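# Untie and remove the cord from a bunch of flowers

## Task

Get the cord that is wrapped around the flowers off them, leaving the stems unbent and the blooms unsquashed.

## Robot and tools

Robot: two arms, left_arm and right_arm, each ending in a two-finger parallel gripper with a wrist camera beside it. left_arm's root sits near (-0.036, +0.360, +0.040) m and right_arm's near (+0.005, -0.259, +0.044) m, both almost unrotated. A two-camera stand is fixed behind the arms. Loose objects may occasionally get a small shove from outside.

Frame: every position, orientation and offset uses the scene frame. Its origin is at table-top height, halfway between the arms' nominal bases. +x points out over the table, +z points up, and +y points toward left_arm. The arm names do not tell you which side of an image an arm is on. On each gripper the fingers extend along its own +z and spread along its own y. end_effector_position is the point between the pads, roughly 1 cm short of the fingertips. Printed hand poses can be a few cm wrong, more when an arm reaches far.

Command row: 14 numbers, each in [-1, 1], always covering both arms. The order is left_arm dx, dy, dz, rx, ry, rz, opening, then the same seven for right_arm. dx to rz are an offset, not a pose. They are measured from that arm's Hand target as it was when the action or move began, along the scene axes. 1.0 equals 0.6 m for dx, dy, dz and 180 degrees for rotation. rx, ry, rz form one rotation vector, turning about the Hand target's position. Sending the same offset again moves the arm further. Opening is absolute: +1 is fully open (0.094 m) and -1 is shut. A 0 there is a real half-open command, so to keep a gripper as it is, resend its current value (see Tool commands). Six zeros keep an arm at its Hand target.

execute_actions(actions, cameras): actions is a list of actions. Each action has up to 15 rows, one row per 1/30 s step, and a short action keeps its last row. Every row counts from the pose the action started at. An empty list returns state and images. cameras is a list of names, ["all"] or [].

move(target, speed, blend, opening_speed, grip_force, blocking, cameras): this drives straight-line paths toward the offsets in target. target is one 14-number row or a list of up to 15 rows. Every row in the list is measured from the same starting Hand targets. The whole move is capped at 10 s.
- speed: m/s, 0.002 to 2.9, default 0.25. Rotation is limited to twice that in rad/s. Give one number, or one per target.
- blend: metres by which corners may be cut. 0 means stop at each point.
- opening_speed: rate on the -1..1 scale per second, at least 0.2.
- grip_force: newtons per pad, 10 to 50. It stays set until you change it. Lower forces close slowly.
- blocking=false: returns after about 0.5 s while the motion continues.
Paths do not avoid obstacles or the other arm. Faster moves stray more and strike harder. A new opening in a later target is applied only after all arms come to rest there. The result adds a "move:" line. done means within 10 mm and 2 degrees. Other endings include off_target, moving, held and fault. limits=paced means a pose was clipped, and limits=held means steps were withheld.

wait(seconds 0-10): lets time pass. stop(): brakes a running move. zoom_image(camera, region): region is [x0, y0, x1, y1] in pixels of that camera's newest image, at most 504 by 504. Camera names are cam_high, cam_low, cam_left_wrist and cam_right_wrist, each 504x504. read_manual returns only licence text. finished_scene(scene) closes the scene for good, so call it only once the cord is off and nothing is still moving.

Results: each arm reports end_effector_position (m) and end_effector_quat_wxyz, its Hand target, Tool commands, Joint positions (the last entry is the finger opening in m) and joint torques. grip_measured is the measured opening on the -1..1 scale and reads up to about 2.5 mm wide when empty. grip_effort_nm is the gripper motor's effort, where negative means closing; it also responds to free finger motion. Joint velocities may be summarised as within noise. MOTOR HOT warns that a motor is heating up. OVER-TEMPERATURE FAULT means that arm has folded up and stays idle.

Controller behaviour: each step limits rotation to 40 degrees away from the measured orientation. Friction can leave the gripper several cm short of its target. Waiting does not close that gap; send the remaining distance as a new offset. An arm that is blocked keeps pushing until you command it back away. Near its first joint's axis, a small wrist motion can swing the whole arm. Do not route paths close to an arm's own base.

Gripping delicate items: the commanded opening is where the fingers go, and each 0.001 below first contact adds about 1 N per pad. Past about 20 N the force jumps to the set limit. For stems and cord, set a low grip_force, close slowly with opening_speed, and stop only slightly below the contact reading. To release, command an opening well above grip_measured.

Avoid: knocking anything off the table or leaving it off, dropping or flinging parts, fast impacts, hard pushes on fixed or heavy things, and contact or squeezing between the two arms. Anything touching a wrist-camera cable counts as the hand touching it. Also avoid holding an arm stretched out or straining against an unreachable pose, since both heat the motors.

Each tool is called in YAML: its name, and indented under it one key for each argument.

## Session

execute_actions:
  actions: []

zoom_image:
  camera: "cam_high"
  region: [170, 200, 370, 400]

Scene clock: 0.00 s.
left_arm: end_effector_position=(+0.3597, +0.4070, +0.1452) grip_measured=+1.000 grip_effort_nm=n/a end_effector_quat_wxyz=(+0.565, -0.106, +0.805, +0.148) | right_arm: end_effector_position=(+0.4167, -0.2487, +0.1592) grip_measured=+1.000 grip_effort_nm=n/a end_effector_quat_wxyz=(+0.610, -0.015, +0.792, -0.003)
Joint positions: left_arm=[-0.081 1.543 0.417 0.768 -0.44 -0.032 0.094] | right_arm=[0.015 1.572 0.395 0.918 0.013 -0.02 0.094]
Joint velocities: within noise
Joint torques (N m): no reading
Heat: left arm: 23 °C; right arm: 25 °C.
Hand target: left_arm +0.3592, +0.4073, +0.1441; +0.562, -0.106, +0.807, +0.150 | right_arm +0.4183, -0.2487, +0.1638; +0.614, -0.015, +0.789, -0.003
Tool commands: left_gripper/opening=+1.0 right_gripper/opening=+1.0

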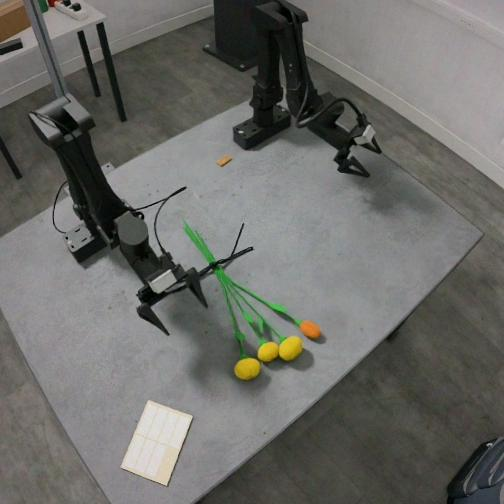

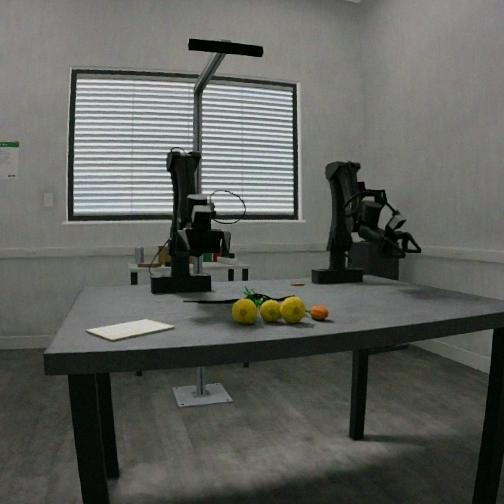

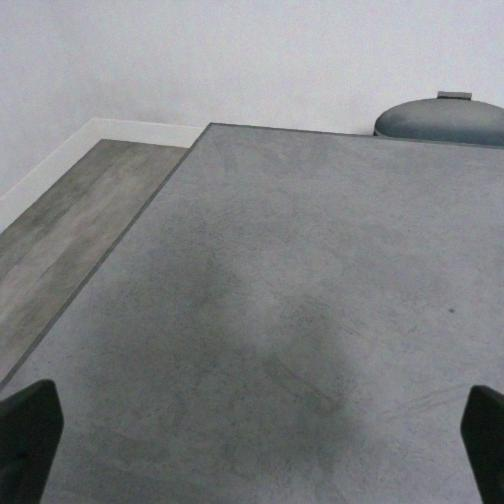

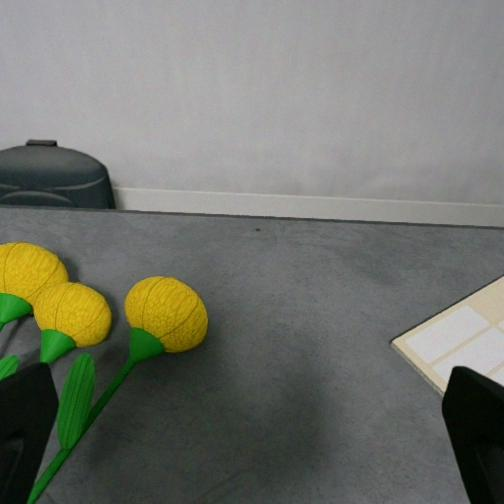

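Scaled by 2.520 from the camera's 504x504 image, which has a finer 720x720 frame.

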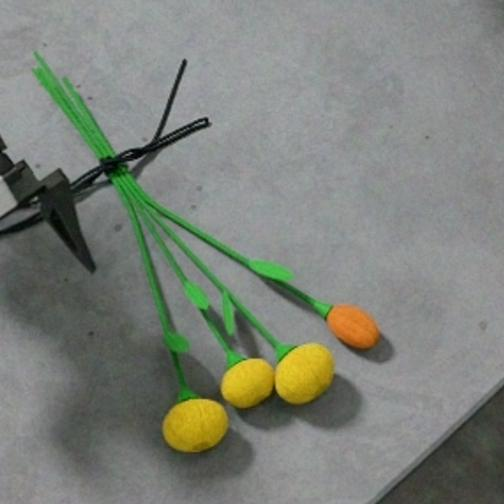

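move:
  target: [-0.0987,-0.512,0.0765,0.1131,0.4064,-0.3633,-0.2,-0.237,0.098,0.06,0.3115,0.3366,-0.4064,-0.2]
  cameras: ["all"]
  speed: 0.3

Scene clock: 59.77 s.
left_arm: end_effector_position=(+0.2998, +0.1031, +0.1987) grip_measured=-0.198 grip_effort_nm=-0.10 end_effector_quat_wxyz=(+0.032, +0.504, +0.863, +0.000) | right_arm: end_effector_position=(+0.2746, -0.1885, +0.1956) grip_measured=-0.198 grip_effort_nm=-0.10 end_effector_quat_wxyz=(+0.003, +0.670, +0.742, +0.003)
Joint positions: left_arm=[-0.662 2.149 2.186 -1.544 -0.009 0.398 0.038] | right_arm=[0.24 1.593 1.43 -1.401 0.002 1.721 0.038]
Joint torques (N m): left_arm=[-0.09 -9.7 8.65 0.54 0.12 0.07] | right_arm=[-0.7 -4.68 7.82 -0.08 -0.02 0.02]
Heat: left arm: 27 °C; right arm: 28 °C.
Hand target: left_arm +0.3000, +0.1002, +0.1901; +0.000, +0.507, +0.862, +0.000 | right_arm +0.2761, -0.1899, +0.1998; +0.000, +0.676, +0.737, +0.000
Off the commanded pose: left_arm 0.009 m, 4 deg | right_arm 0.005 m, 1 deg.
joint sent to its limit (left arm) — joint 4 (wrist pitch), lower limit. The joint targets still meet the commanded pose.
move: off_target (left_arm)

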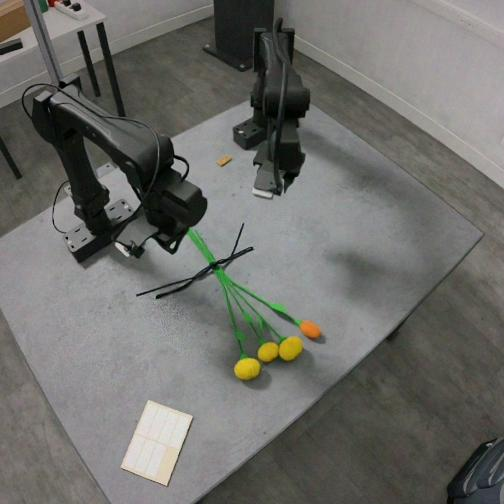

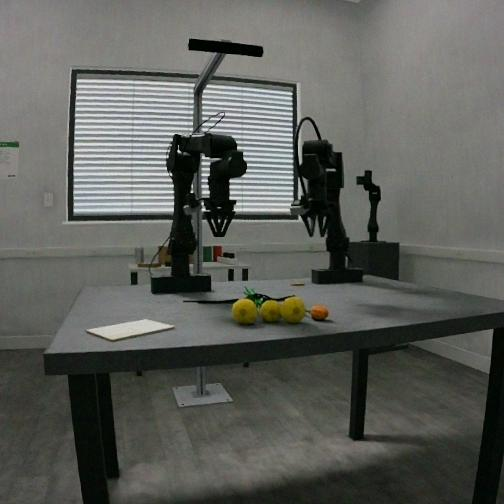

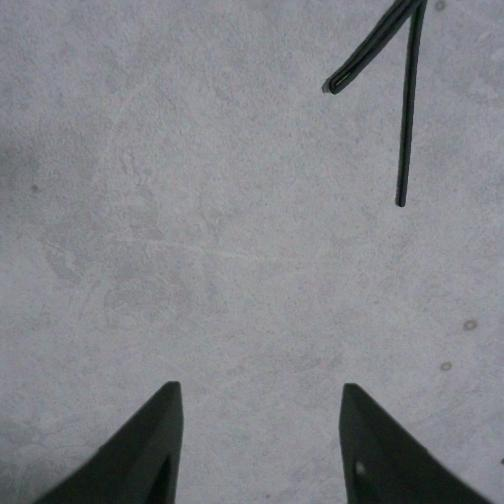

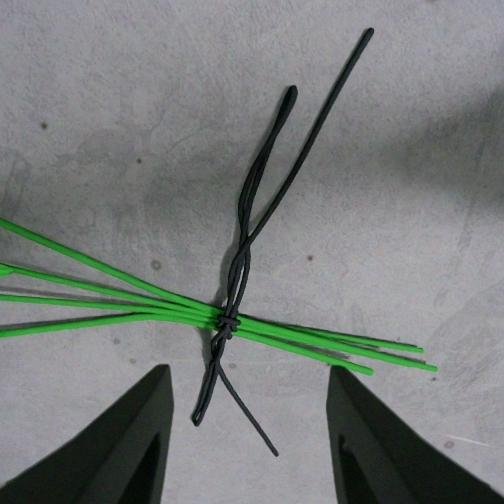

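move:
  target: [-0.12,-0.109,-0.225,0,0,0,-0.4,-0.0752,-0.09,-0.25,0,0,-0.0833,-0.4]
  cameras: ["cam_left_wrist","cam_right_wrist"]
  speed: 0.2

Scene clock: 102.77 s.
left_arm: end_effector_position=(+0.2288, +0.0331, +0.0712) grip_measured=-0.398 grip_effort_nm=-0.10 end_effector_quat_wxyz=(+0.013, +0.511, +0.860, -0.003) | right_arm: end_effector_position=(+0.2326, -0.2426, +0.0519) grip_measured=-0.398 grip_effort_nm=-0.10 end_effector_quat_wxyz=(+0.000, +0.762, +0.648, -0.001)
Joint positions: left_arm=[-0.897 2.165 1.703 -1.081 -0.003 0.179 0.028] | right_arm=[0.054 1.531 0.777 -0.819 0.001 1.799 0.028]
Joint torques (N m): left_arm=[0.01 -10.25 5.91 0.79 0.1 -0.06] | right_arm=[-0.61 -4.83 4.22 0.32 -0.03 0.07]
Heat: left arm: 25 °C; right arm: 27 °C.
Hand target: left_arm +0.2280, +0.0348, +0.0551; +0.000, +0.507, +0.862, +0.000 | right_arm +0.2311, -0.2439, +0.0498; +0.000, +0.766, +0.643, +0.000
Off the commanded pose: left_arm 0.016 m, 2 deg | right_arm 0.003 m, 1 deg.
move: off_target (left_arm)
Images, in order (width x height): cam_left_wrist 504x504, cam_right_wrist 504x504.

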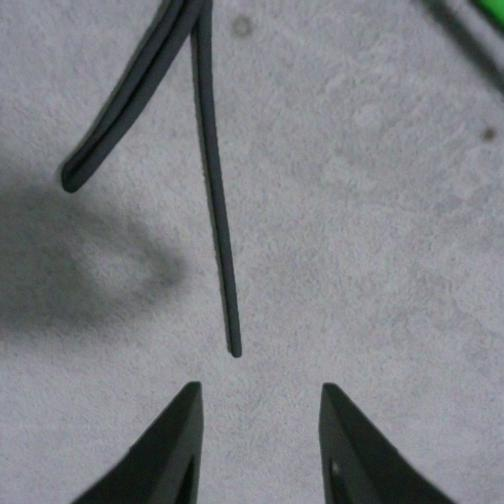

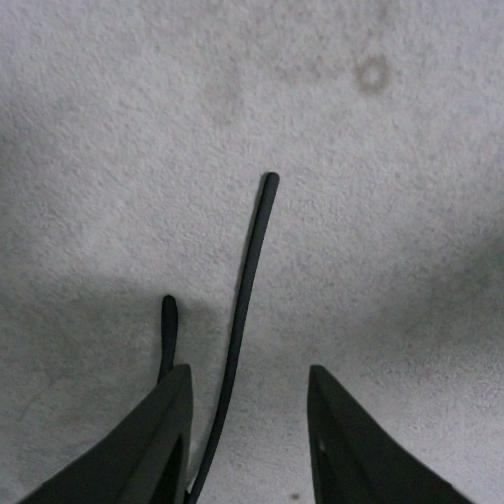

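move:
  target: [0.018,0.0105,-0.075,0,0,0,-0.4,0,0,-0.062,0,0,0,-0.55]
  cameras: ["cam_left_wrist","cam_right_wrist"]
  speed: 0.08

Scene clock: 119.83 s.
left_arm: end_effector_position=(+0.2401, +0.0374, +0.0271) grip_measured=-0.398 grip_effort_nm=-0.10 end_effector_quat_wxyz=(+0.014, +0.507, +0.862, -0.003) | right_arm: end_effector_position=(+0.2347, -0.2425, +0.0172) grip_measured=-0.548 grip_effort_nm=-0.10 end_effector_quat_wxyz=(+0.004, +0.762, +0.648, +0.004)
Joint positions: left_arm=[-0.87 2.23 1.627 -0.939 -0.003 0.196 0.028] | right_arm=[0.054 1.616 0.696 -0.64 0.001 1.799 0.021]
Joint torques (N m): left_arm=[0.42 -10.51 5.83 0.8 0.07 0.06] | right_arm=[-0.4 -4.03 3.73 0.38 -0.01 0.07]
Heat: left arm: 24 °C; right arm: 26 °C.
Hand target: left_arm +0.2388, +0.0411, +0.0101; +0.000, +0.507, +0.862, +0.000 | right_arm +0.2311, -0.2439, +0.0126; +0.000, +0.766, +0.643, +0.000
Off the commanded pose: left_arm 0.017 m, 2 deg | right_arm 0.006 m, 1 deg.
move: off_target (left_arm)
Images, in order (width x height): cam_left_wrist 504x504, cam_right_wrist 504x504.

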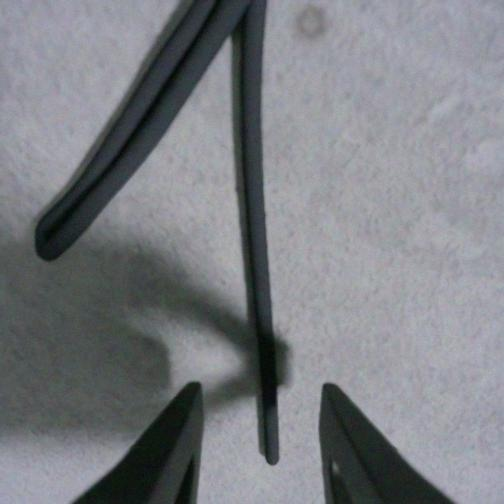

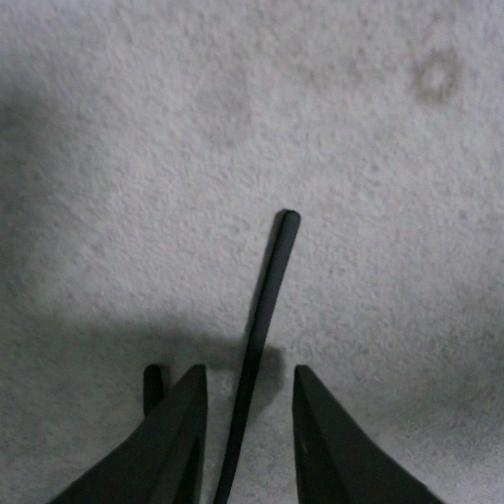

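move:
  target:
    - [0.0,0.0,-0.022,0,0,0,-0.4,0,0,-0.009,0,0,0,-0.55]
    - [0.0,0.0,-0.022,0,0,0,-0.4,0,0,-0.009,0,0,0,-1]
  cameras: ["cam_left_wrist","cam_right_wrist"]
  speed: 0.06
  opening_speed: 0.8

Scene clock: 131.77 s.
left_arm: end_effector_position=(+0.2409, +0.0364, +0.0152) grip_measured=-0.398 grip_effort_nm=-0.10 end_effector_quat_wxyz=(+0.016, +0.507, +0.862, -0.004) | right_arm: end_effector_position=(+0.2356, -0.2424, +0.0122) grip_measured=-0.991 grip_effort_nm=-0.48 end_effector_quat_wxyz=(+0.004, +0.762, +0.648, +0.006)
Joint positions: left_arm=[-0.87 2.249 1.608 -0.898 -0.003 0.197 0.028] | right_arm=[0.054 1.631 0.686 -0.612 0.001 1.8 0]
Joint torques (N m): left_arm=[0.42 -10.1 5.41 0.8 0.08 0.02] | right_arm=[-0.27 -4.14 3.75 0.35 -0.01 0.03]
Heat: left arm: 24 °C; right arm: 26 °C.
Hand target: left_arm +0.2387, +0.0412, -0.0032; +0.000, +0.507, +0.862, +0.000 | right_arm +0.2310, -0.2439, +0.0072; +0.000, +0.766, +0.643, +0.000
Off the commanded pose: left_arm 0.019 m, 2 deg | right_arm 0.007 m, 1 deg.
move: off_target (left_arm)
Images, in order (width x height): cam_left_wrist 504x504, cam_right_wrist 504x504.

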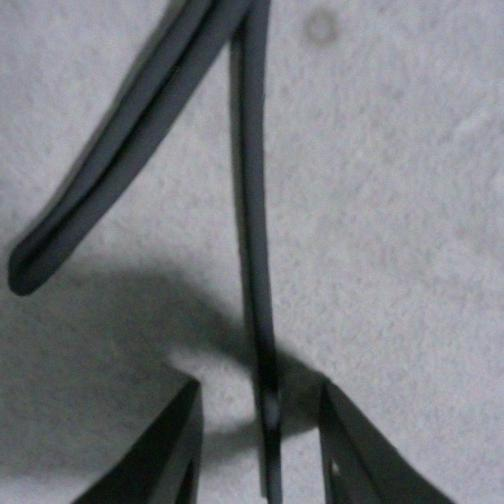

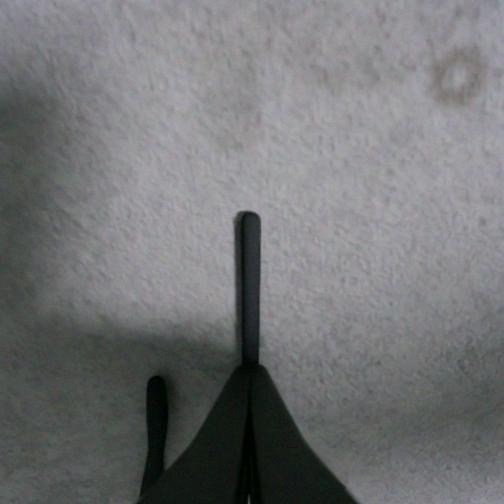

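move:
  target:
    - [0,0,0,0,0,0,-0.4,0,0,0,0,0,0,-0.6]
    - [0.0,0.0,0,0,0,0,-1,-0.002,0,-0.012,0,0,0,-0.6]
    - [0.0,0.0,0,0,0,0,-1,-0.002,0,-0.012,0,0,0,-1]
  cameras: ["cam_left_wrist","cam_right_wrist"]
  speed: 0.06
  opening_speed: 0.8

Scene clock: 147.80 s.
left_arm: end_effector_position=(+0.2410, +0.0364, +0.0152) grip_measured=-0.937 grip_effort_nm=-1.03 end_effector_quat_wxyz=(+0.016, +0.507, +0.862, -0.004) | right_arm: end_effector_position=(+0.2339, -0.2418, +0.0089) grip_measured=-0.947 grip_effort_nm=-0.97 end_effector_quat_wxyz=(+0.002, +0.762, +0.648, +0.005)
Joint positions: left_arm=[-0.87 2.249 1.608 -0.898 -0.003 0.197 0.003] | right_arm=[0.054 1.639 0.678 -0.599 -0.004 1.8 0.002]
Joint torques (N m): left_arm=[0.29 -10.21 5.34 0.79 0.05 0.05] | right_arm=[-0.47 -3.32 2.97 0.61 0.04 0.05]
Heat: left arm: 24 °C; right arm: 25 °C.
Hand target: left_arm +0.2388, +0.0411, -0.0032; +0.000, +0.507, +0.862, +0.000 | right_arm +0.2300, -0.2439, +0.0000; +0.000, +0.766, +0.643, +0.000
Off the commanded pose: left_arm 0.019 m, 2 deg | right_arm 0.010 m, 1 deg.
move: off_target (left_arm); target 2's new opening was sent with left_arm's hand 0.019 m and 2 deg from that target; target 3's new opening was sent with right_arm's hand 0.011 m and 1 deg from that target
Images, in order (width x height): cam_left_wrist 504x504, cam_right_wrist 504x504.

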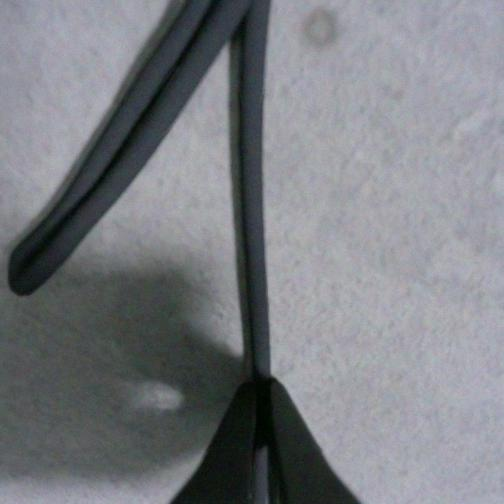

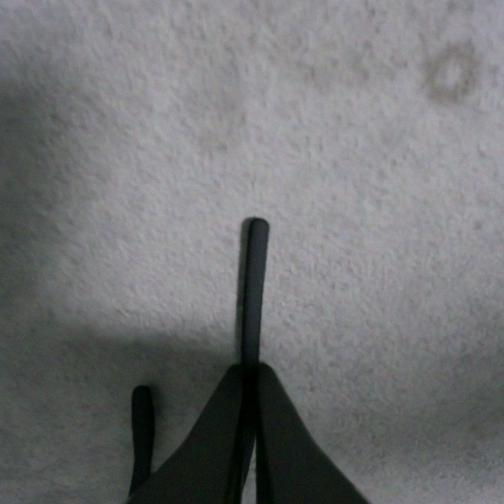

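move:
  target:
    - [0.033,0.05,0.075,0,0,0,-1,0.047,-0.06,0.075,0,0,0,-1]
    - [0.05,0.133,0.085,0,0,0,-1,0.06,-0.143,0.08,0,0,0,-1]
  cameras: ["cam_high"]
  speed: 0.06
  blend: 0.01

zoom_image:
  camera: "cam_high"
  region: [130, 190, 310, 370]

Scene clock: 191.53 s.
left_arm: end_effector_position=(+0.2669, +0.1219, +0.0364) grip_measured=-0.937 grip_effort_nm=-1.03 end_effector_quat_wxyz=(-0.017, +0.505, +0.863, +0.004) | right_arm: end_effector_position=(+0.2644, -0.3251, +0.0458) grip_measured=-0.950 grip_effort_nm=-1.04 end_effector_quat_wxyz=(+0.000, +0.767, +0.641, +0.008)
Joint positions: left_arm=[-0.673 2.133 1.506 -0.98 -0.002 0.39 0.003] | right_arm=[-0.275 1.68 0.904 -0.785 -0.013 1.486 0.002]
Joint torques (N m): left_arm=[0.23 -16.18 5.04 0.55 0.04 0.03] | right_arm=[-0.44 -4.9 7.02 -0.05 0.1 -0.11]
Heat: left arm: 24 °C; right arm: 25 °C.
Hand target: left_arm +0.2687, +0.1209, +0.0478; +0.000, +0.507, +0.862, +0.000 | right_arm +0.2659, -0.3296, +0.0480; +0.000, +0.766, +0.643, +0.000
Off the commanded pose: left_arm 0.012 m, 2 deg | right_arm 0.005 m, 1 deg.
move: off_target (left_arm)
Images, in order (width x height): cam_high 504x504.

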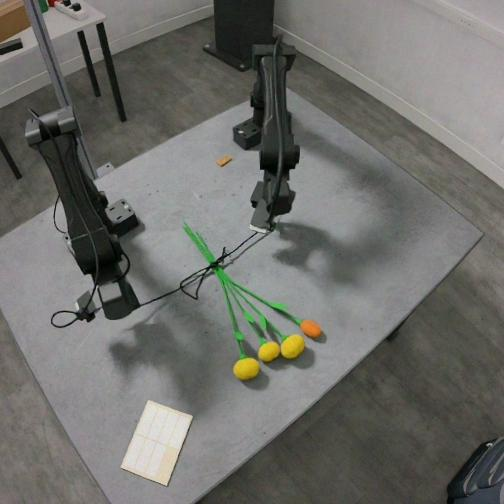

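Scaled by 2.800 from the camera's 504x504 image, which has a finer 720x720 frame.

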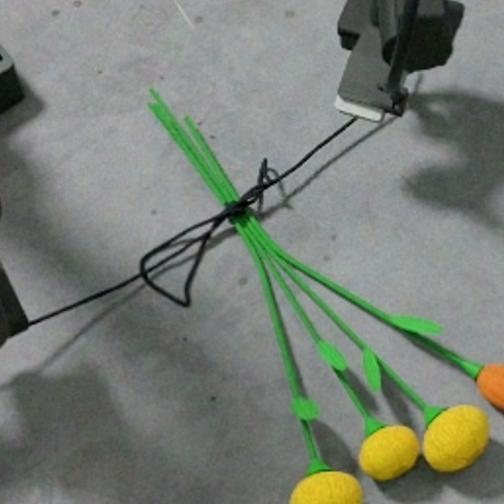

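move:
  target:
    - [0.0,0.07,0.0,0,0,0,-1,0,-0.06,0.0,0,0,0,-1]
    - [0.0,0.15,0.0,0,0,0,-1,0,-0.12,0.0,0,0,0,-1]
  cameras: ["cam_high"]
  speed: 0.06
  blend: 0.01

zoom_image:
  camera: "cam_high"
  region: [130, 190, 310, 370]

Scene clock: 201.53 s.
left_arm: end_effector_position=(+0.2658, +0.2118, +0.0394) grip_measured=-0.937 grip_effort_nm=-1.03 end_effector_quat_wxyz=(-0.019, +0.505, +0.863, +0.000) | right_arm: end_effector_position=(+0.2652, -0.3963, +0.0463) grip_measured=-0.950 grip_effort_nm=-1.04 end_effector_quat_wxyz=(+0.002, +0.767, +0.642, +0.008)
Joint positions: left_arm=[-0.463 1.961 1.257 -0.905 -0.002 0.6 0.003] | right_arm=[-0.51 1.773 1.017 -0.806 -0.013 1.251 0.002]
Joint torques (N m): left_arm=[0.13 -13.96 5.08 0.67 0.06 0.06] | right_arm=[-0.54 -5.45 7.15 0 0.12 -0.1]
Heat: left arm: 25 °C; right arm: 26 °C.
Hand target: left_arm +0.2688, +0.2109, +0.0478; +0.000, +0.507, +0.862, +0.000 | right_arm +0.2659, -0.4017, +0.0480; +0.000, +0.766, +0.643, +0.000
Off the commanded pose: left_arm 0.009 m, 2 deg | right_arm 0.006 m, 1 deg.
move: done
Images, in order (width x height): cam_high 504x504.

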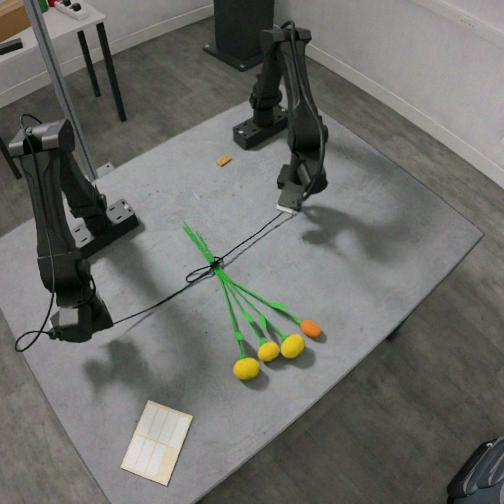

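Scaled by 2.800 from the camera's 504x504 image, which has a finer 720x720 frame.

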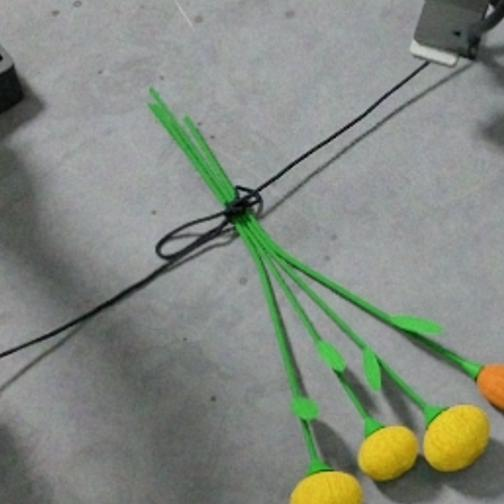

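move:
  target:
    - [0.0,0.06,0.0,0,0,0,-1,0.01,-0.08,0.0,0,0,0,-1]
    - [0.0,0.12,0.0,0,0,0,-1,0.02,-0.15,0.0,0,0,0,-1]
  cameras: ["cam_high"]
  speed: 0.06
  blend: 0.01

zoom_image:
  camera: "cam_high"
  region: [130, 190, 310, 370]

zoom_image:
  camera: "cam_high"
  region: [180, 230, 250, 300]

Scene clock: 211.20 s.
left_arm: end_effector_position=(+0.2660, +0.2832, +0.0408) grip_measured=-0.937 grip_effort_nm=-1.03 end_effector_quat_wxyz=(-0.018, +0.505, +0.863, -0.003) | right_arm: end_effector_position=(+0.2786, -0.4864, +0.0479) grip_measured=-0.950 grip_effort_nm=-1.03 end_effector_quat_wxyz=(+0.004, +0.767, +0.641, +0.007)
Joint positions: left_arm=[-0.257 1.874 1.141 -0.875 -0.003 0.806 0.003] | right_arm=[-0.716 1.98 1.304 -0.884 -0.013 1.046 0.002]
Joint torques (N m): left_arm=[0.06 -12.71 5 0.7 0.08 0.05] | right_arm=[-0.57 -7.27 7.46 -0.02 0.12 -0.1]
Heat: left arm: 26 °C; right arm: 26 °C.
Hand target: left_arm +0.2689, +0.2829, +0.0478; +0.000, +0.507, +0.862, +0.000 | right_arm +0.2779, -0.4918, +0.0480; +0.000, +0.766, +0.642, +0.000
Off the commanded pose: left_arm 0.008 m, 2 deg | right_arm 0.005 m, 1 deg.
move: done
Images, in order (width x height): cam_high 504x504.

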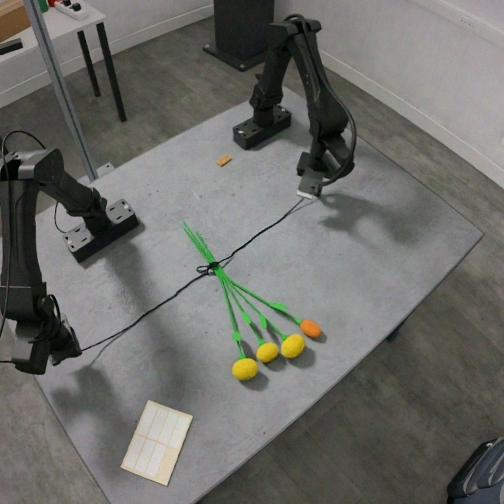

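Scaled by 2.800 from the camera's 504x504 image, which has a finer 720x720 frame.

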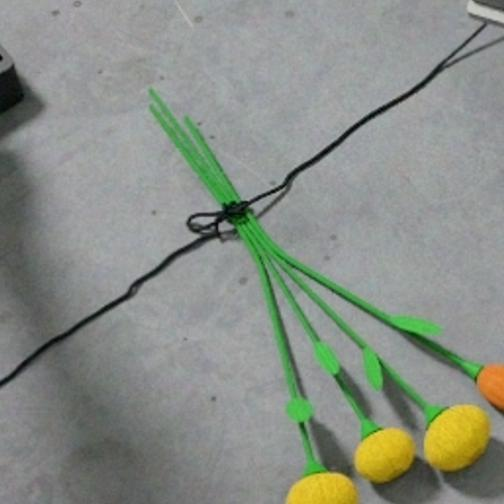

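Scaled by 7.200 from the camera's 504x504 image, which has a finer 720x720 frame.

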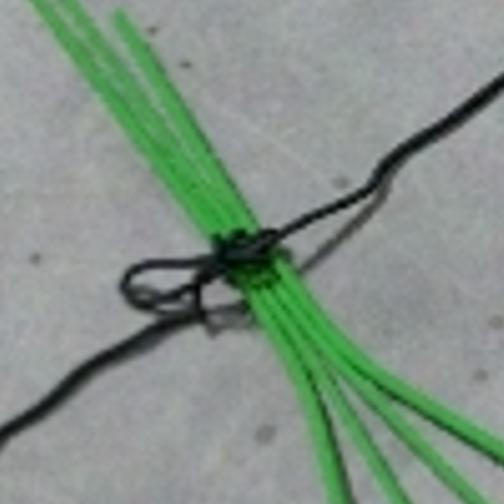

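move:
  target:
    - [0.0,0.05,0.0,0,0,0,-1,0.01,-0.04,0.01,0,0,0,-1]
    - [0.0,0.1,0.0,0,0,0,-1,0.01,-0.06,0.02,0,0,0,-1]
  cameras: ["cam_high"]
  speed: 0.06
  blend: 0.01

zoom_image:
  camera: "cam_high"
  region: [130, 190, 310, 370]

zoom_image:
  camera: "cam_high"
  region: [180, 230, 250, 300]

Scene clock: 222.87 s.
left_arm: end_effector_position=(+0.2663, +0.3430, +0.0412) grip_measured=-0.937 grip_effort_nm=-1.03 end_effector_quat_wxyz=(-0.017, +0.505, +0.863, -0.006) | right_arm: end_effector_position=(+0.2851, -0.5217, +0.0602) grip_measured=-0.950 grip_effort_nm=-1.04 end_effector_quat_wxyz=(+0.004, +0.766, +0.642, +0.007)
Joint positions: left_arm=[-0.065 1.842 1.1 -0.864 -0.004 0.998 0.003] | right_arm=[-0.775 2.063 1.481 -0.98 -0.013 0.985 0.002]
Joint torques (N m): left_arm=[0.08 -12.1 4.81 0.65 0.04 0.04] | right_arm=[-0.62 -8.06 7.61 0 0.17 -0.12]
Heat: left arm: 25 °C; right arm: 27 °C.
Hand target: left_arm +0.2687, +0.3428, +0.0478; +0.000, +0.507, +0.862, +0.000 | right_arm +0.2839, -0.5277, +0.0600; +0.000, +0.766, +0.643, +0.000
Off the commanded pose: left_arm 0.007 m, 2 deg | right_arm 0.006 m, 1 deg.
move: done
Images, in order (width x height): cam_high 504x504.

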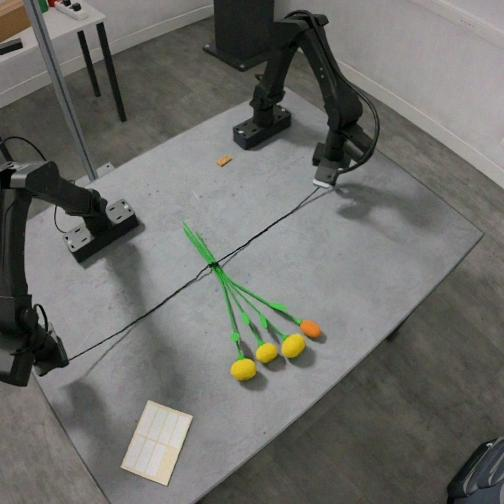

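Scaled by 2.800 from the camera's 504x504 image, which has a finer 720x720 frame.

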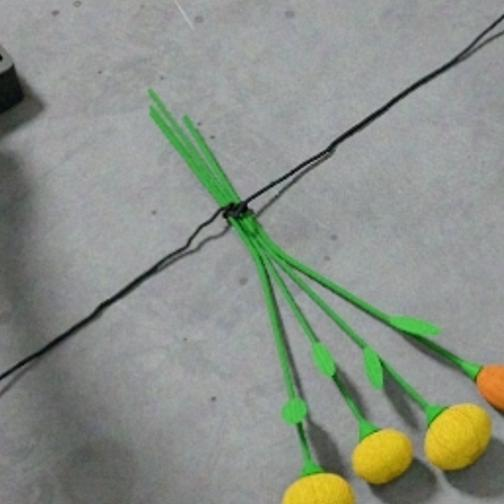

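Scaled by 7.200 from the camera's 504x504 image, which has a finer 720x720 frame.

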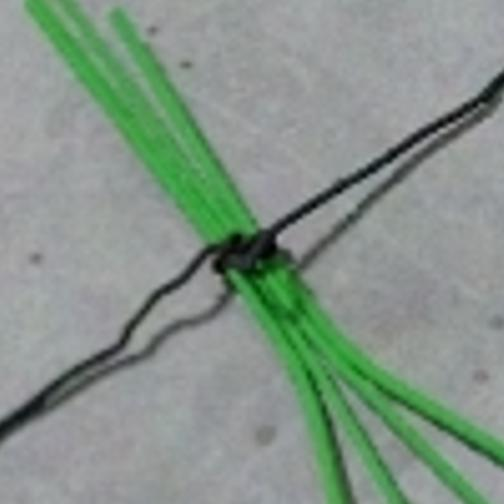

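move:
  target:
    - [0,-0.017,0,0,0,0,-1,0,0.05,-0.07,0,0,0,-1]
    - [0,-0.017,0,0,0,0,-1,0,0.05,-0.07,0,0,0,-0.4]
    - [0,-0.017,0,0,0,0,-1,0,0.05,0.1,0,0,0,-0.4]
    - [0,-0.017,0,0,0,0,-1,0.027,0.738,0.042,0,0,0.489,-0.3]
  cameras: ["cam_high","cam_right_wrist"]
  speed: [0.08,0.08,0.15,0.3]
  blend: [0,0,0.02,0]

zoom_image:
  camera: "cam_right_wrist"
  region: [150, 200, 400, 450]

Scene clock: 254.03 s.
left_arm: end_effector_position=(+0.2658, +0.3353, +0.0412) grip_measured=-0.937 grip_effort_nm=-1.03 end_effector_quat_wxyz=(-0.017, +0.507, +0.862, -0.006) | right_arm: end_effector_position=(+0.2906, -0.0879, +0.0833) grip_measured=-0.302 grip_effort_nm=0.09 end_effector_quat_wxyz=(-0.010, +0.108, +0.994, -0.002)
Joint positions: left_arm=[-0.09 1.842 1.1 -0.864 -0.004 0.977 0.003] | right_arm=[0.518 1.875 1.309 -1.023 -0.009 0.747 0.033]
Joint torques (N m): left_arm=[-0.58 -11.96 5.09 0.63 0.1 -0.09] | right_arm=[-0.1 -6.93 7.5 0.22 0.14 -0.08]
Heat: left arm: 25 °C; right arm: 27 °C.
Hand target: left_arm +0.2687, +0.3327, +0.0478; +0.000, +0.507, +0.862, +0.000 | right_arm +0.3002, -0.0848, +0.0852; +0.000, +0.104, +0.995, +0.000
Off the commanded pose: left_arm 0.008 m, 2 deg | right_arm 0.010 m, 1 deg.
move: done
Images, in order (width x height): cam_high 504x504, cam_right_wrist 504x504.

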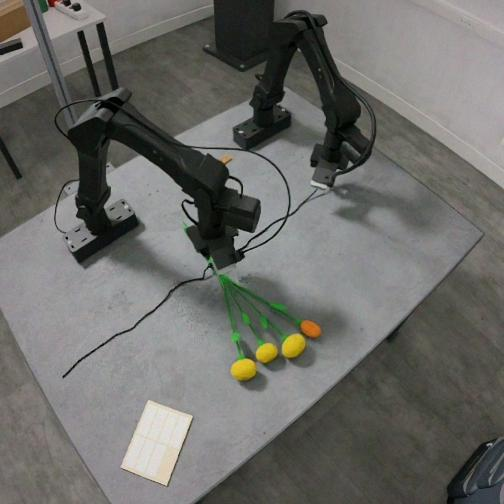

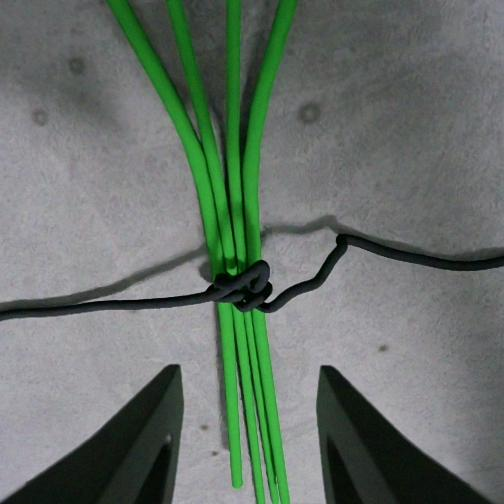

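Scaled by 2.016 from the camera's 504x504 image, which has a finer 720x720 frame.

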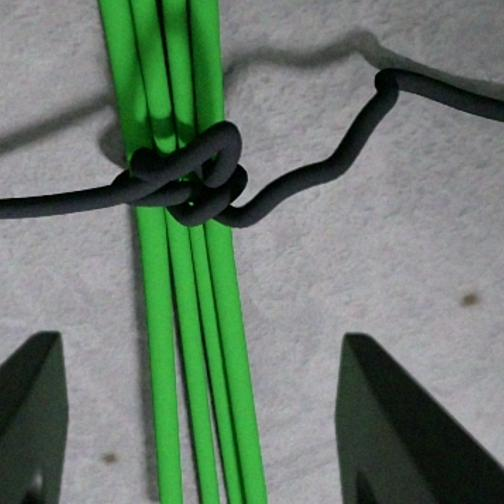

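move:
  target: [0,0,0,0,0,0,-1,0.008,0.005,-0.075,0,0,0.0472,-0.3]
  cameras: ["cam_right_wrist"]
  speed: 0.12

Scene clock: 282.07 s.
left_arm: end_effector_position=(+0.2658, +0.3353, +0.0412) grip_measured=-0.937 grip_effort_nm=-1.03 end_effector_quat_wxyz=(-0.017, +0.507, +0.862, -0.006) | right_arm: end_effector_position=(+0.3045, -0.0797, +0.0470) grip_measured=-0.302 grip_effort_nm=0.09 end_effector_quat_wxyz=(+0.000, +0.035, +0.999, +0.005)
Joint positions: left_arm=[-0.09 1.842 1.1 -0.864 -0.004 0.977 0.003] | right_arm=[0.518 1.962 1.275 -0.878 -0.009 0.6 0.033]
Joint torques (N m): left_arm=[-0.53 -11.93 5.2 0.58 0.08 -0.02] | right_arm=[0.03 -7.46 4.37 0.43 0.08 -0.14]
Heat: left arm: 25 °C; right arm: 27 °C.
Hand target: left_arm +0.2687, +0.3327, +0.0478; +0.000, +0.507, +0.862, +0.000 | right_arm +0.3050, -0.0819, +0.0402; +0.000, +0.031, +1.000, +0.000
Off the commanded pose: left_arm 0.008 m, 2 deg | right_arm 0.007 m, 1 deg.
move: done
Images, in order (width x height): cam_right_wrist 504x504.

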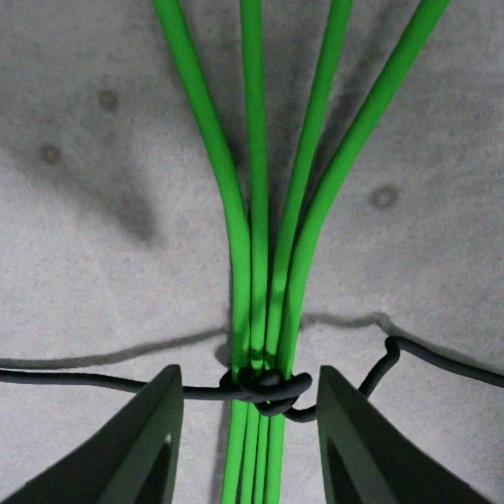

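move:
  target:
    - [0,0,0,0,0,0,-1,0.0,-0.011,0,0,0,-0.0167,-0.3]
    - [0,0,0,0,0,0,-1,0.0,-0.011,-0.057,0,0,-0.0167,-0.3]
  cameras: ["cam_right_wrist"]
  speed: 0.08
  blend: 0.003

Scene clock: 295.83 s.
left_arm: end_effector_position=(+0.2658, +0.3353, +0.0412) grip_measured=-0.937 grip_effort_nm=-1.03 end_effector_quat_wxyz=(-0.017, +0.507, +0.862, -0.006) | right_arm: end_effector_position=(+0.3036, -0.0844, +0.0125) grip_measured=-0.302 grip_effort_nm=0.09 end_effector_quat_wxyz=(-0.001, +0.049, +0.999, +0.005)
Joint positions: left_arm=[-0.09 1.842 1.1 -0.864 -0.004 0.977 0.003] | right_arm=[0.507 2.017 1.2 -0.749 -0.009 0.619 0.033]
Joint torques (N m): left_arm=[-0.38 -12.03 5.2 0.66 0.1 -0.06] | right_arm=[-0.79 -7.58 4.36 0.4 0.1 0.07]
Heat: left arm: 25 °C; right arm: 26 °C.
Hand target: left_arm +0.2687, +0.3327, +0.0478; +0.000, +0.507, +0.862, +0.000 | right_arm +0.3050, -0.0886, +0.0060; +0.000, +0.057, +0.998, +0.000
Off the commanded pose: left_arm 0.008 m, 2 deg | right_arm 0.008 m, 1 deg.
move: done
Images, in order (width x height): cam_right_wrist 504x504.

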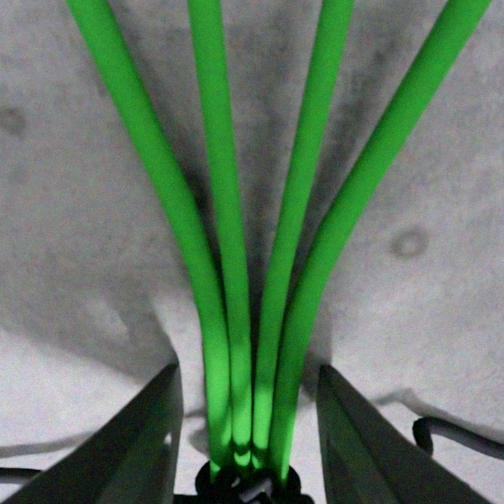

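move:
  target:
    - [0,0.03,0,0,0,0,-1,0,0,0,0,0,0,-0.42]
    - [0.0,0.15,0.0,0,0,0,-1,0,0,0,0,0,0,-0.42]
  cameras: ["cam_right_wrist","cam_high"]
  speed: 0.06
  blend: 0.01

Scene clock: 305.30 s.
left_arm: end_effector_position=(+0.2607, +0.4211, +0.0412) grip_measured=-0.937 grip_effort_nm=-1.03 end_effector_quat_wxyz=(-0.015, +0.505, +0.863, -0.009) | right_arm: end_effector_position=(+0.3038, -0.0843, +0.0125) grip_measured=-0.418 grip_effort_nm=-0.10 end_effector_quat_wxyz=(-0.001, +0.049, +0.999, +0.005)
Joint positions: left_arm=[0.194 1.842 1.1 -0.864 -0.005 1.256 0.003] | right_arm=[0.507 2.017 1.2 -0.748 -0.009 0.619 0.027]
Joint torques (N m): left_arm=[0.17 -10.36 7.34 0.57 0.11 0.11] | right_arm=[-0.61 -7.5 4.21 0.36 0.11 0.05]
Heat: left arm: 25 °C; right arm: 26 °C.
Hand target: left_arm +0.2687, +0.4226, +0.0478; +0.000, +0.507, +0.862, +0.000 | right_arm +0.3050, -0.0885, +0.0060; +0.000, +0.057, +0.998, +0.000
Off the commanded pose: left_arm 0.010 m, 2 deg | right_arm 0.008 m, 1 deg.
move: done; blend cut to 0 m at target 1
Images, in order (width x height): cam_high 504x504, cam_right_wrist 504x504.

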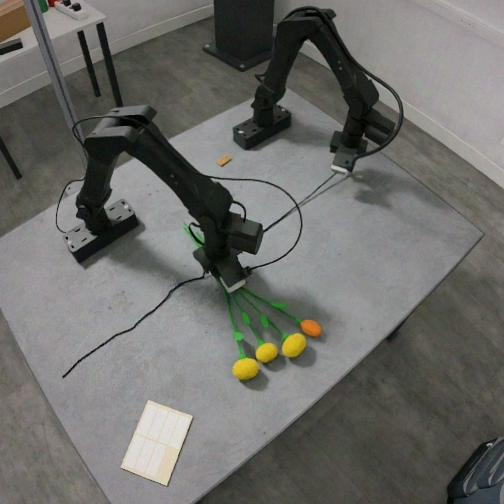

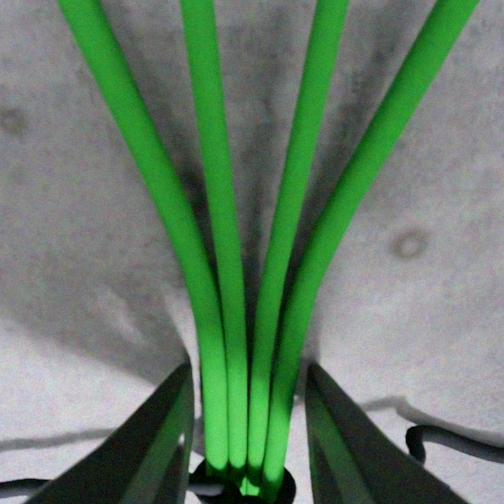

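move:
  target: [0.0,0.19,0.0,0,0,0,-1,0,0,0,0,0,0,-0.42]
  cameras: ["cam_right_wrist","cam_high"]
  speed: 0.06

Scene clock: 315.23 s.
left_arm: end_effector_position=(+0.2680, +0.5311, +0.0529) grip_measured=-0.937 grip_effort_nm=-1.03 end_effector_quat_wxyz=(+0.009, +0.507, +0.862, +0.003) | right_arm: end_effector_position=(+0.3097, -0.0764, +0.0127) grip_measured=-0.418 grip_effort_nm=-0.10 end_effector_quat_wxyz=(+0.009, +0.051, +0.998, +0.024)
Joint positions: left_arm=[0.513 1.938 1.283 -0.902 0.012 1.58 0.003] | right_arm=[0.507 2.017 1.2 -0.712 -0.031 0.623 0.027]
Joint torques (N m): left_arm=[0.55 -7.57 8.49 0.55 -0.05 0.03] | right_arm=[-0.58 -7.72 4.16 0.09 0.34 -0.01]
Heat: left arm: 25 °C; right arm: 26 °C.
Hand target: left_arm +0.2688, +0.5367, +0.0479; +0.000, +0.507, +0.862, +0.000 | right_arm +0.3050, -0.0886, +0.0060; +0.000, +0.057, +0.998, +0.000
Off the commanded pose: left_arm 0.008 m, 1 deg | right_arm 0.015 m, 3 deg.
move: off_target (right_arm)
Images, in order (width x height): cam_high 504x504, cam_right_wrist 504x504.

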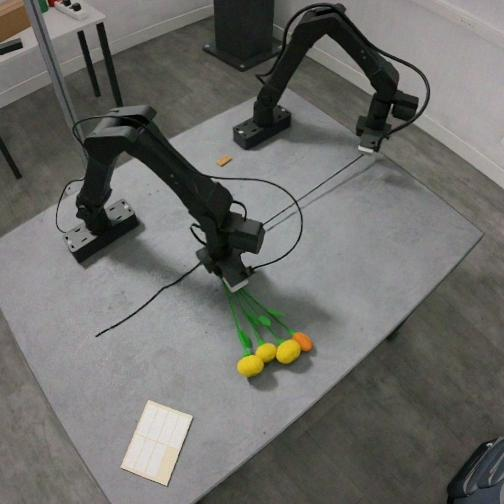

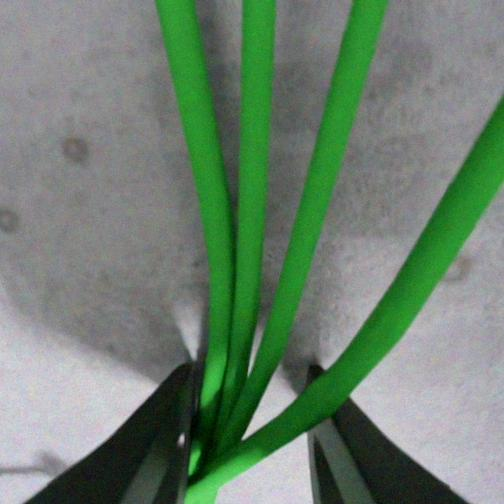

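move:
  target: [0.0,-0.04,-0.03,0,0,0,-1,0,0,0,0,0,0,-0.42]
  cameras: ["cam_right_wrist","cam_high","cam_low"]
  speed: 0.06

zoom_image:
  camera: "cam_right_wrist"
  region: [120, 280, 420, 504]

zoom_image:
  camera: "cam_low"
  region: [200, 250, 340, 340]

Scene clock: 325.50 s.
left_arm: end_effector_position=(+0.2723, +0.5163, +0.0405) grip_measured=-0.937 grip_effort_nm=-1.03 end_effector_quat_wxyz=(+0.005, +0.508, +0.861, +0.012) | right_arm: end_effector_position=(+0.3104, -0.0786, +0.0127) grip_measured=-0.418 grip_effort_nm=-0.10 end_effector_quat_wxyz=(+0.011, +0.051, +0.998, +0.018)
Joint positions: left_arm=[0.461 1.938 1.228 -0.836 -0.004 1.531 0.003] | right_arm=[0.507 2.017 1.2 -0.714 -0.019 0.623 0.027]
Joint torques (N m): left_arm=[-0.16 -8.24 5.11 0.75 0.1 -0.02] | right_arm=[-0.54 -7.77 4.29 0.1 0.21 0.02]
Heat: left arm: 25 °C; right arm: 26 °C.
Hand target: left_arm +0.2688, +0.5127, +0.0299; +0.000, +0.507, +0.862, +0.000 | right_arm +0.3050, -0.0885, +0.0060; +0.000, +0.057, +0.998, +0.000
Off the commanded pose: left_arm 0.012 m, 1 deg | right_arm 0.013 m, 3 deg.
move: off_target (left_arm, right_arm)
Images, in order (width x height): cam_high 504x504, cam_low 504x504, cam_right_wrist 504x504.

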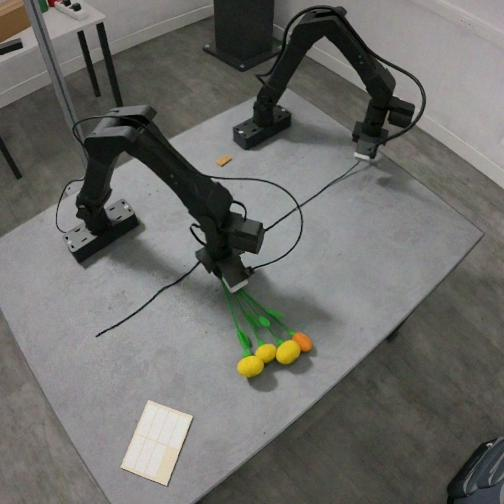

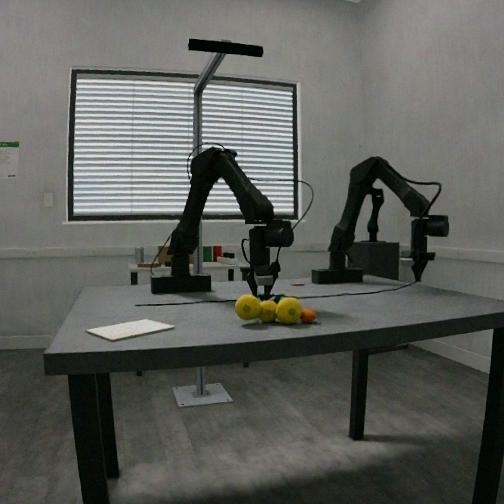

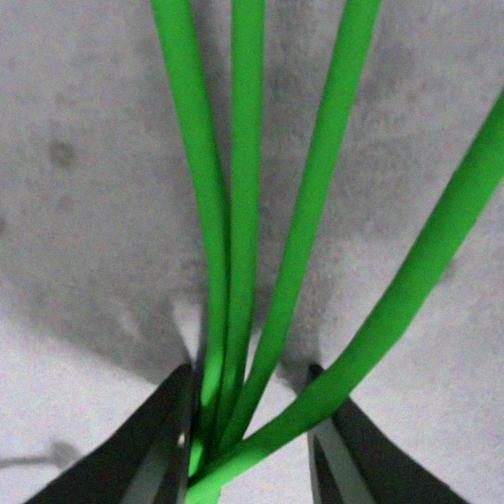

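Scaled by 1.680 from the camera's 504x504 image, which has a finer 720x720 frame.

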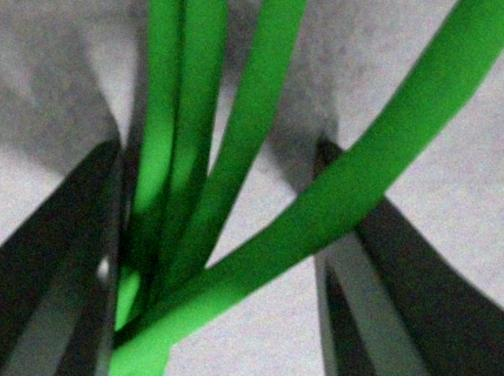

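Scaled by 3.600 from the camera's 504x504 image, which has a finer 720x720 frame.

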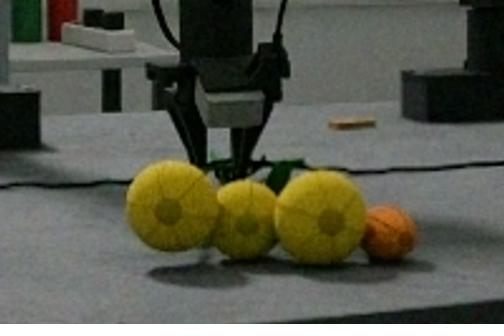

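move:
  target:
    - [0,-0.017,-0.04,0,0,0,-1,0,0,0,0,0,0,-0.25]
    - [0,-0.017,-0.04,0,0,0,-0.4,0,0,0,0,0,0,-0.25]
    - [0,-0.017,0.09,0,0,0,-0.4,0,0,0,0,0,0,-0.25]
    - [0.03,-0.63,0.05,0,0,0.7056,-0.4,0,0,0,0,0,0,-0.25]
  cameras: ["cam_left_wrist","cam_right_wrist","cam_high","cam_low"]
  speed: [0.06,0.06,0.15,0.4]
  blend: [0,0,0.02,0]

Scene clock: 386.13 s.
left_arm: end_effector_position=(+0.2869, +0.1309, +0.0687) grip_measured=-0.402 grip_effort_nm=0.10 end_effector_quat_wxyz=(+0.001, -0.540, +0.841, -0.021) | right_arm: end_effector_position=(+0.3107, -0.0797, +0.0126) grip_measured=-0.252 grip_effort_nm=0.09 end_effector_quat_wxyz=(+0.013, +0.051, +0.998, +0.015)
Joint positions: left_arm=[-0.617 2.062 1.531 -1.001 0.013 -1.755 0.028] | right_arm=[0.507 2.017 1.2 -0.715 -0.012 0.623 0.035]
Joint torques (N m): left_arm=[0.08 -8.83 8.66 0.43 -0.1 -0.06] | right_arm=[-0.43 -7.51 4.34 0.09 0.17 0.03]
Heat: left arm: 24 °C; right arm: 26 °C.
Hand target: left_arm +0.2868, +0.1347, +0.0599; +0.000, -0.545, +0.839, +0.000 | right_arm +0.3050, -0.0885, +0.0060; +0.000, +0.057, +0.998, +0.000
Off the commanded pose: left_arm 0.010 m, 2 deg | right_arm 0.012 m, 2 deg.
move: off_target (right_arm); target 2's new opening was sent with left_arm's hand 0.014 m and 2 deg from that target

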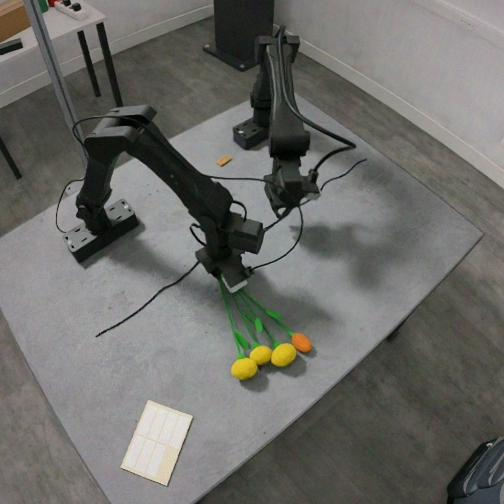

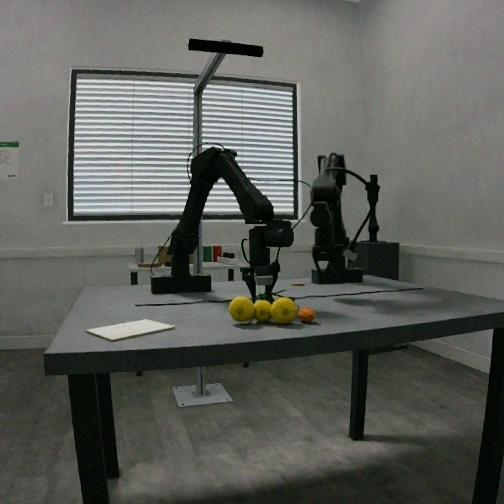

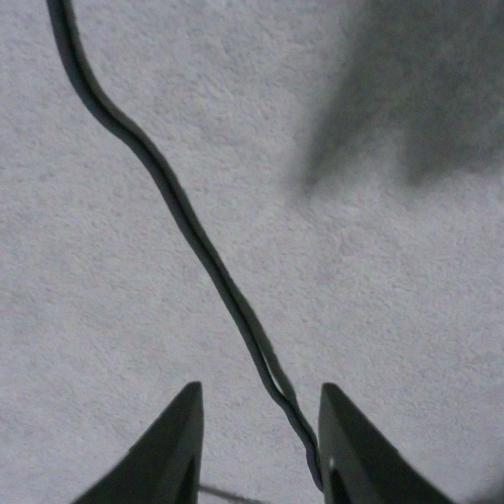

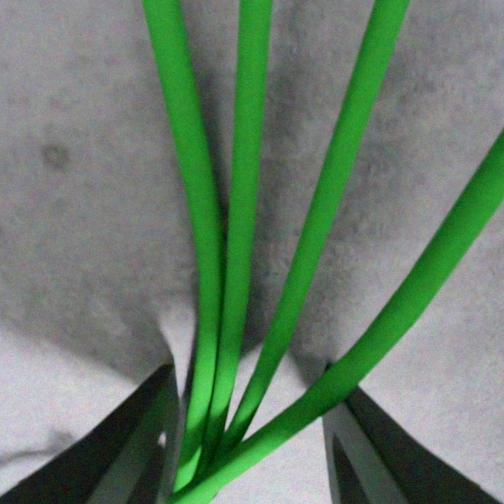

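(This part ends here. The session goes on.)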